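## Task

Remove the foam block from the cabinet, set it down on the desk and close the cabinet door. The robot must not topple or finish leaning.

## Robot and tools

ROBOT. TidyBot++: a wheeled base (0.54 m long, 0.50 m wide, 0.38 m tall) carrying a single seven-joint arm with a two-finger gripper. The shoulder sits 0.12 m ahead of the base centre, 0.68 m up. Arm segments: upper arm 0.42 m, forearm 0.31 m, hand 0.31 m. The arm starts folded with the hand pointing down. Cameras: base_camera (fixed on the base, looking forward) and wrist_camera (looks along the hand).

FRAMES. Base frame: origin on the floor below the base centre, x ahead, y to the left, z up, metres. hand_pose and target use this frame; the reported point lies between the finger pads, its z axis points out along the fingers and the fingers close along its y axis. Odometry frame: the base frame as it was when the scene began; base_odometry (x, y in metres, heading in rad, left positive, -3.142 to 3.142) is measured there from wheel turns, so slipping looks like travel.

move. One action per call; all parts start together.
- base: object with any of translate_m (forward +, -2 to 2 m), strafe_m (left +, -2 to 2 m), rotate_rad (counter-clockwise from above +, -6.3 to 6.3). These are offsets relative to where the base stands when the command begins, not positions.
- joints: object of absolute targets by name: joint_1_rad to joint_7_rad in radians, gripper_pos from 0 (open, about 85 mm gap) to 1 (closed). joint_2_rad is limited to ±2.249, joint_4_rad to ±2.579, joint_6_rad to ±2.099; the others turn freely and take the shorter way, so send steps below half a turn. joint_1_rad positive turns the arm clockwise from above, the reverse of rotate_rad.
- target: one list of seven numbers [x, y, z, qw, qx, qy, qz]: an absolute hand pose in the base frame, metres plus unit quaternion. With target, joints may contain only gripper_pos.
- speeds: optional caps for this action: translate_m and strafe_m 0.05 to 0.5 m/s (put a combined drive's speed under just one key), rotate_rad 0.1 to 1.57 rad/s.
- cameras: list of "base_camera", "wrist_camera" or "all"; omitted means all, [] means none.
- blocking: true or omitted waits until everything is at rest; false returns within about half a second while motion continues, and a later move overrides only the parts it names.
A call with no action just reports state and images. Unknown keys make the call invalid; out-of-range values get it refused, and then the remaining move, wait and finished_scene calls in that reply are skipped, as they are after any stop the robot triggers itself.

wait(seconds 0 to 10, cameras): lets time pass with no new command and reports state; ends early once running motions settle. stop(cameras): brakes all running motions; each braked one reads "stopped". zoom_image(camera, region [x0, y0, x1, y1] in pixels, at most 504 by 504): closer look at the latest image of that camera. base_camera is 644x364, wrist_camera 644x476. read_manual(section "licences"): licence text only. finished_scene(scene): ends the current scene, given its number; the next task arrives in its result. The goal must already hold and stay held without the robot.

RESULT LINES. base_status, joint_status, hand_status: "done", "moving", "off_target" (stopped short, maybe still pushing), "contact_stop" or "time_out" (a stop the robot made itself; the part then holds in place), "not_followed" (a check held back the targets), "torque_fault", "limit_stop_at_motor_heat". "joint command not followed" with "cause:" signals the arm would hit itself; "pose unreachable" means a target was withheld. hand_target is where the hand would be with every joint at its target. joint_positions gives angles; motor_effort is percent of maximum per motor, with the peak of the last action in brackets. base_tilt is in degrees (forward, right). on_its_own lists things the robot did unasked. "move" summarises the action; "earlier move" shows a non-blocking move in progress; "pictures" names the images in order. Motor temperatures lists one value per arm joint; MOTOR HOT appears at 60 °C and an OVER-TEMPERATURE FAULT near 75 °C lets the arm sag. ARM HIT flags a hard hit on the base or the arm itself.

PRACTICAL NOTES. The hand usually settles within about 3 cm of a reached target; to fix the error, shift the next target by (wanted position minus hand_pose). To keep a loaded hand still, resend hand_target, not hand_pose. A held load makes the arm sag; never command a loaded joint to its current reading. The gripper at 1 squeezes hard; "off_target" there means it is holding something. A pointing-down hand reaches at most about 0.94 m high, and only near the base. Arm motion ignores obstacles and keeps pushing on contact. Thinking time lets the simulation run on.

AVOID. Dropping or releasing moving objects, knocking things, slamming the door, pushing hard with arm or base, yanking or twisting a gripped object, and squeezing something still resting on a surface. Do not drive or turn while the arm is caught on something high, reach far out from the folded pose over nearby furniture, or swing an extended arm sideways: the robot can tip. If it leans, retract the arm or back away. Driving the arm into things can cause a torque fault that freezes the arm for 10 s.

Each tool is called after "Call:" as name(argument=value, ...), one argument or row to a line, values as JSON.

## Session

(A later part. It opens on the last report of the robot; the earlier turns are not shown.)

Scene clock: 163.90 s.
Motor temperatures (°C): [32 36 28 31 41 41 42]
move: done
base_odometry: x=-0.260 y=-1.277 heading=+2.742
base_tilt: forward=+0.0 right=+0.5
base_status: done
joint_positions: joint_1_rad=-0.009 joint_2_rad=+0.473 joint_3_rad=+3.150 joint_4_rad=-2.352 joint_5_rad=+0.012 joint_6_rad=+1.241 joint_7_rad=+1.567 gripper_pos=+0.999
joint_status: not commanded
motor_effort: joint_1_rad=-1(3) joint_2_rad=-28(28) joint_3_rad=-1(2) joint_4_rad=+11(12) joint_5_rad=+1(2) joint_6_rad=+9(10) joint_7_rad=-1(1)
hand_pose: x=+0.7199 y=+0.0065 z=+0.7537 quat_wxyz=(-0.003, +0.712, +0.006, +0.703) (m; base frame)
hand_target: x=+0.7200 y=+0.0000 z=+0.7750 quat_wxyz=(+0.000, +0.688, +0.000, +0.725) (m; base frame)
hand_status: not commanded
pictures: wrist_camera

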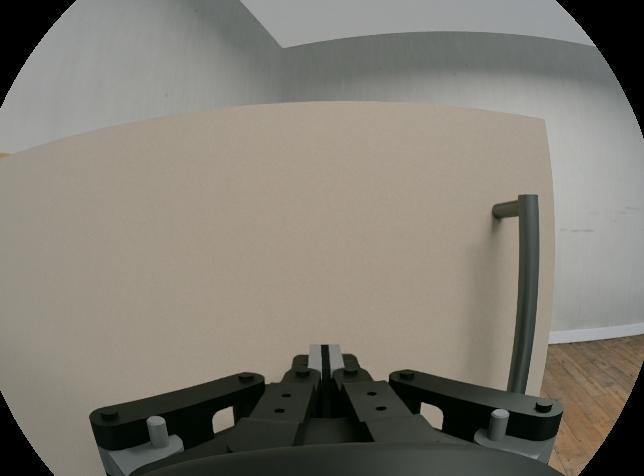

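Call:
move(
  base={"translate_m": 0.13, "strafe_m": -0.182, "rotate_rad": 0.25},
  speeds={"translate_m": 0.15, "rotate_rad": 0.17},
  cameras=[],
)

Call:
move(
  base={"translate_m": 0.13, "strafe_m": -0.18, "rotate_rad": 0.25},
  speeds={"translate_m": 0.15, "rotate_rad": 0.17},
  cameras=["wrist_camera"],
)

Call:
move(
  base={"translate_m": 0.13, "strafe_m": -0.178, "rotate_rad": 0.25},
  speeds={"translate_m": 0.15, "rotate_rad": 0.17},
  cameras=[],
)

Call:
move(
  base={"translate_m": 0.13, "strafe_m": -0.178, "rotate_rad": 0.25},
  speeds={"translate_m": 0.15, "rotate_rad": 0.17},
  cameras=["wrist_camera"],
)

Call:
move(
  base={"translate_m": 0.1, "strafe_m": -0.13, "rotate_rad": 0.2},
  speeds={"translate_m": 0.1, "rotate_rad": 0.15},
)

Scene clock: 166.43 s.
Motor temperatures (°C): [32 36 28 31 41 41 42]
move: done
base_odometry: x=-0.309 y=-1.058 heading=+2.993
base_tilt: forward=-0.1 right=+0.5
base_status: done
joint_positions: joint_1_rad=-0.007 joint_2_rad=+0.473 joint_3_rad=+3.150 joint_4_rad=-2.354 joint_5_rad=+0.012 joint_6_rad=+1.242 joint_7_rad=+1.567 gripper_pos=+0.999
joint_status: not commanded
motor_effort: joint_1_rad=-1(3) joint_2_rad=-27(30) joint_3_rad=-1(2) joint_4_rad=+11(16) joint_5_rad=+1(2) joint_6_rad=+10(11) joint_7_rad=-1(1)
hand_pose: x=+0.7193 y=+0.0050 z=+0.7533 quat_wxyz=(-0.003, +0.712, +0.005, +0.702) (m; base frame)
hand_target: x=+0.7200 y=+0.0000 z=+0.7750 quat_wxyz=(+0.000, +0.688, +0.000, +0.725) (m; base frame)
hand_status: not commanded
pictures: none
No camera images: "cameras" was empty.

Scene clock: 168.57 s.
Motor temperatures (°C): [32 36 28 31 41 41 42]
move: done
base_odometry: x=-0.411 y=-0.861 heading=-3.039
base_tilt: forward=-0.1 right=+0.5
base_status: done
joint_positions: joint_1_rad=-0.006 joint_2_rad=+0.473 joint_3_rad=+3.150 joint_4_rad=-2.355 joint_5_rad=+0.012 joint_6_rad=+1.243 joint_7_rad=+1.567 gripper_pos=+0.999
joint_status: not commanded
motor_effort: joint_1_rad=-1(3) joint_2_rad=-27(29) joint_3_rad=-1(2) joint_4_rad=+11(15) joint_5_rad=+1(2) joint_6_rad=+9(10) joint_7_rad=-1(1)
hand_pose: x=+0.7190 y=+0.0044 z=+0.7531 quat_wxyz=(-0.002, +0.712, +0.005, +0.702) (m; base frame)
hand_target: x=+0.7200 y=+0.0000 z=+0.7750 quat_wxyz=(+0.000, +0.688, +0.000, +0.725) (m; base frame)
hand_status: not commanded
pictures: wrist_camera

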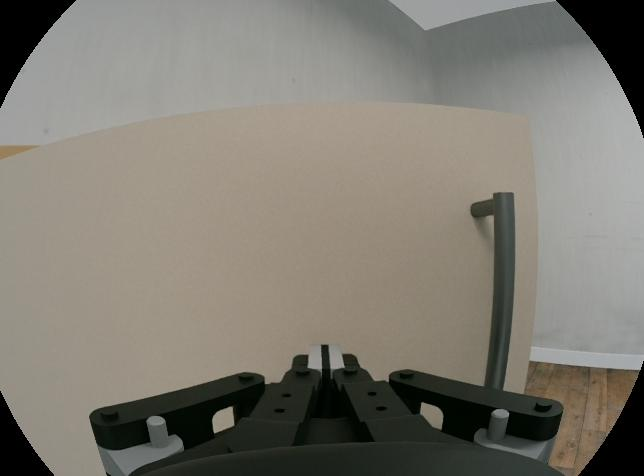

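Scene clock: 170.67 s.
Motor temperatures (°C): [32 36 28 31 41 41 42]
move: done
base_odometry: x=-0.559 y=-0.697 heading=-2.788
base_tilt: forward=+0.0 right=+0.5
base_status: done
joint_positions: joint_1_rad=-0.006 joint_2_rad=+0.473 joint_3_rad=+3.150 joint_4_rad=-2.356 joint_5_rad=+0.012 joint_6_rad=+1.244 joint_7_rad=+1.567 gripper_pos=+0.999
joint_status: not commanded
motor_effort: joint_1_rad=-1(3) joint_2_rad=-27(29) joint_3_rad=-1(3) joint_4_rad=+11(14) joint_5_rad=+0(2) joint_6_rad=+10(10) joint_7_rad=-1(1)
hand_pose: x=+0.7187 y=+0.0042 z=+0.7530 quat_wxyz=(-0.002, +0.712, +0.005, +0.702) (m; base frame)
hand_target: x=+0.7200 y=+0.0000 z=+0.7750 quat_wxyz=(+0.000, +0.688, +0.000, +0.725) (m; base frame)
hand_status: not commanded
pictures: none
No camera images: "cameras" was empty.

Scene clock: 172.77 s.
Motor temperatures (°C): [32 36 28 31 41 41 42]
move: done
base_odometry: x=-0.742 y=-0.575 heading=-2.538
base_tilt: forward=-0.1 right=+0.5
base_status: done
joint_positions: joint_1_rad=-0.006 joint_2_rad=+0.473 joint_3_rad=+3.150 joint_4_rad=-2.357 joint_5_rad=+0.012 joint_6_rad=+1.245 joint_7_rad=+1.567 gripper_pos=+0.999
joint_status: not commanded
motor_effort: joint_1_rad=-1(3) joint_2_rad=-27(29) joint_3_rad=+0(2) joint_4_rad=+11(14) joint_5_rad=+0(1) joint_6_rad=+10(10) joint_7_rad=-1(1)
hand_pose: x=+0.7184 y=+0.0041 z=+0.7528 quat_wxyz=(-0.002, +0.712, +0.005, +0.702) (m; base frame)
hand_target: x=+0.7200 y=+0.0000 z=+0.7750 quat_wxyz=(+0.000, +0.688, +0.000, +0.725) (m; base frame)
hand_status: not commanded
pictures: wrist_camera

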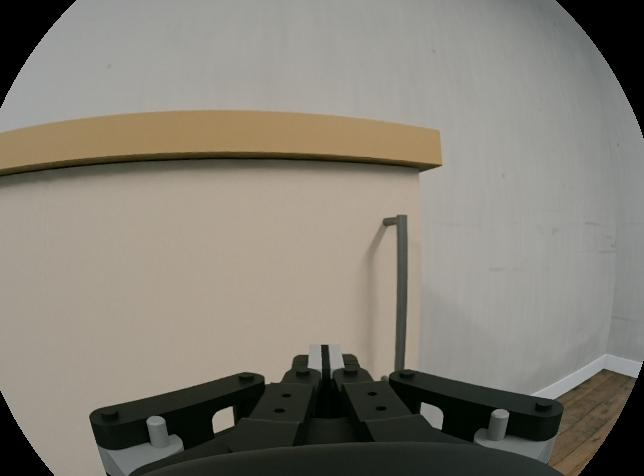

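Scene clock: 175.00 s.
Motor temperatures (°C): [32 36 28 31 41 41 42]
move: done
base_odometry: x=-0.898 y=-0.525 heading=-2.337
base_tilt: forward=+0.0 right=+0.5
base_status: done
joint_positions: joint_1_rad=-0.007 joint_2_rad=+0.473 joint_3_rad=+3.150 joint_4_rad=-2.357 joint_5_rad=+0.012 joint_6_rad=+1.245 joint_7_rad=+1.567 gripper_pos=+0.999
joint_status: not commanded
motor_effort: joint_1_rad=-1(4) joint_2_rad=-27(28) joint_3_rad=-1(2) joint_4_rad=+11(12) joint_5_rad=+1(1) joint_6_rad=+10(10) joint_7_rad=-1(1)
hand_pose: x=+0.7184 y=+0.0046 z=+0.7528 quat_wxyz=(-0.002, +0.712, +0.005, +0.702) (m; base frame)
hand_target: x=+0.7200 y=+0.0000 z=+0.7750 quat_wxyz=(+0.000, +0.688, +0.000, +0.725) (m; base frame)
hand_status: not commanded
pictures: base_camera, wrist_camera

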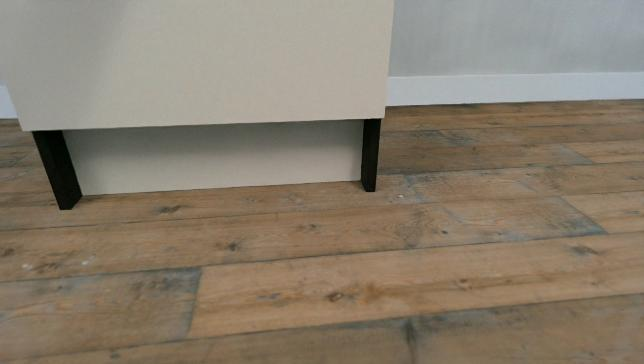

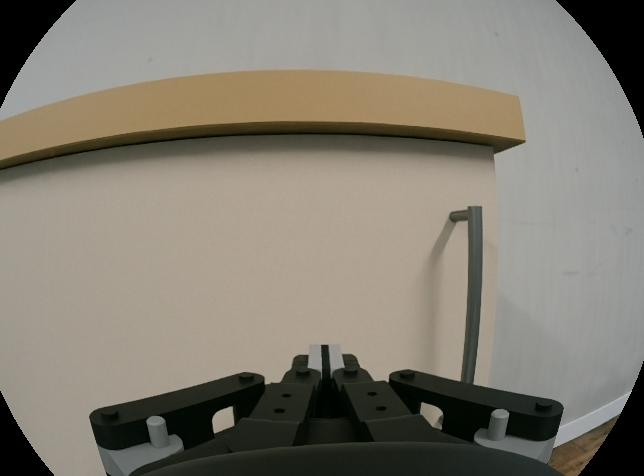

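Call:
move(
  base={"translate_m": 0.05, "strafe_m": -0.06, "rotate_rad": 0.108},
  speeds={"translate_m": 0.1, "rotate_rad": 0.15},
  cameras=["wrist_camera"],
)

Call:
move(
  base={"translate_m": 0.05},
  speeds={"translate_m": 0.05},
  cameras=["wrist_camera"],
)

Scene clock: 176.53 s.
Motor temperatures (°C): [32 36 28 31 41 41 42]
move: done
base_odometry: x=-0.976 y=-0.520 heading=-2.228
base_tilt: forward=+0.0 right=+0.5
base_status: done
joint_positions: joint_1_rad=-0.006 joint_2_rad=+0.473 joint_3_rad=+3.151 joint_4_rad=-2.357 joint_5_rad=+0.012 joint_6_rad=+1.245 joint_7_rad=+1.567 gripper_pos=+0.999
joint_status: not commanded
motor_effort: joint_1_rad=-1(4) joint_2_rad=-27(28) joint_3_rad=+0(2) joint_4_rad=+11(12) joint_5_rad=+1(2) joint_6_rad=+10(10) joint_7_rad=-1(1)
hand_pose: x=+0.7184 y=+0.0039 z=+0.7529 quat_wxyz=(-0.002, +0.712, +0.005, +0.702) (m; base frame)
hand_target: x=+0.7200 y=+0.0000 z=+0.7750 quat_wxyz=(+0.000, +0.688, +0.000, +0.725) (m; base frame)
hand_status: not commanded
pictures: wrist_camera

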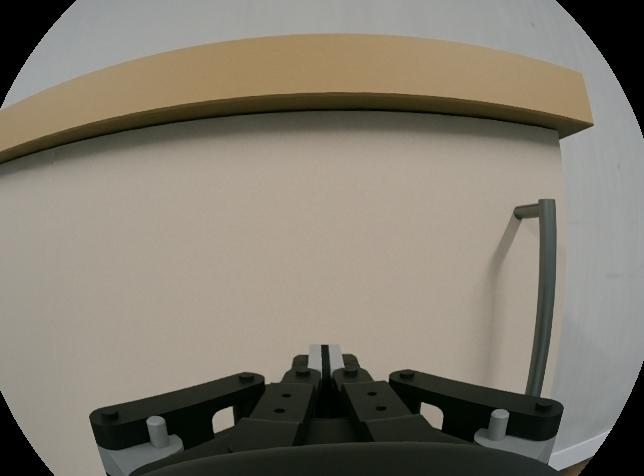

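Scene clock: 178.07 s.
Motor temperatures (°C): [32 36 28 31 41 41 42]
move: done
base_odometry: x=-1.007 y=-0.559 heading=-2.228
base_tilt: forward=-0.1 right=+0.5
base_status: done
joint_positions: joint_1_rad=-0.006 joint_2_rad=+0.447 joint_3_rad=+3.151 joint_4_rad=-2.413 joint_5_rad=+0.012 joint_6_rad=+1.266 joint_7_rad=+1.567 gripper_pos=+0.999
joint_status: not commanded
motor_effort: joint_1_rad=+0(2) joint_2_rad=-20(28) joint_3_rad=+1(2) joint_4_rad=+22(24) joint_5_rad=+0(1) joint_6_rad=+8(11) joint_7_rad=-1(1)
hand_pose: x=+0.6995 y=+0.0041 z=+0.7523 quat_wxyz=(-0.002, +0.715, +0.005, +0.699) (m; base frame)
hand_target: x=+0.7200 y=+0.0000 z=+0.7750 quat_wxyz=(+0.000, +0.688, +0.000, +0.725) (m; base frame)
hand_status: not commanded
pictures: wrist_camera

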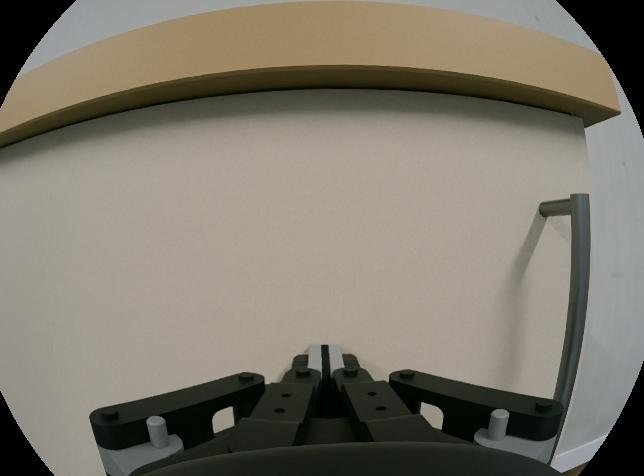

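Pressed shut. Back off and verify.

Call:
move(
  base={"translate_m": -0.4},
)

Scene clock: 180.23 s.
Motor temperatures (°C): [32 36 28 31 41 41 42]
move: done
base_odometry: x=-0.762 y=-0.242 heading=-2.228
base_tilt: forward=-0.1 right=+0.5
base_status: done
joint_positions: joint_1_rad=-0.006 joint_2_rad=+0.475 joint_3_rad=+3.151 joint_4_rad=-2.353 joint_5_rad=+0.012 joint_6_rad=+1.267 joint_7_rad=+1.567 gripper_pos=+0.999
joint_status: not commanded
motor_effort: joint_1_rad=-1(2) joint_2_rad=-28(30) joint_3_rad=-1(1) joint_4_rad=+11(20) joint_5_rad=+0(1) joint_6_rad=+10(11) joint_7_rad=-1(1)
hand_pose: x=+0.7197 y=+0.0042 z=+0.7597 quat_wxyz=(-0.002, +0.704, +0.005, +0.710) (m; base frame)
hand_target: x=+0.7200 y=+0.0000 z=+0.7750 quat_wxyz=(+0.000, +0.688, +0.000, +0.725) (m; base frame)
hand_status: not commanded
pictures: base_camera, wrist_camera

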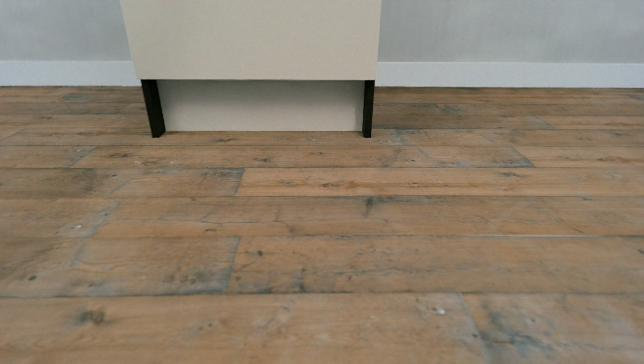

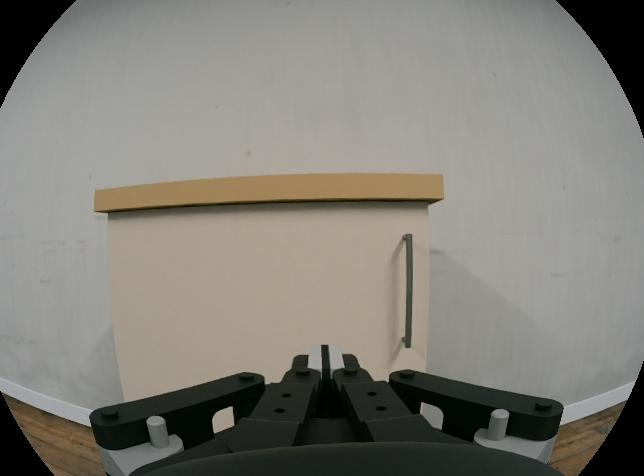

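Call:
move(
  base={"rotate_rad": 1.6},
  cameras=["wrist_camera"],
)

Scene clock: 182.70 s.
Motor temperatures (°C): [32 36 28 31 41 41 42]
move: done
base_odometry: x=-0.762 y=-0.242 heading=-0.628
base_tilt: forward=+0.0 right=+0.5
base_status: done
joint_positions: joint_1_rad=-0.014 joint_2_rad=+0.475 joint_3_rad=+3.151 joint_4_rad=-2.353 joint_5_rad=+0.012 joint_6_rad=+1.267 joint_7_rad=+1.567 gripper_pos=+0.999
joint_status: not commanded
motor_effort: joint_1_rad=-1(4) joint_2_rad=-28(29) joint_3_rad=+0(2) joint_4_rad=+11(11) joint_5_rad=+0(2) joint_6_rad=+9(11) joint_7_rad=+0(1)
hand_pose: x=+0.7197 y=+0.0085 z=+0.7598 quat_wxyz=(-0.004, +0.704, +0.008, +0.710) (m; base frame)
hand_target: x=+0.7200 y=+0.0000 z=+0.7750 quat_wxyz=(+0.000, +0.688, +0.000, +0.725) (m; base frame)
hand_status: not commanded
pictures: wrist_camera

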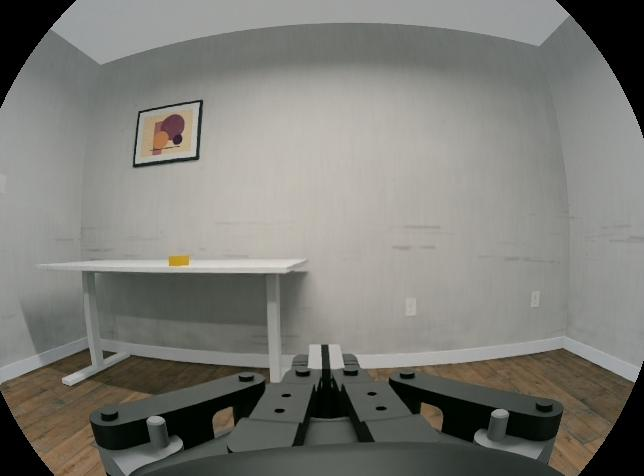

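Call:
finished_scene(
  scene=2,
)

The scene is finished: the task was done.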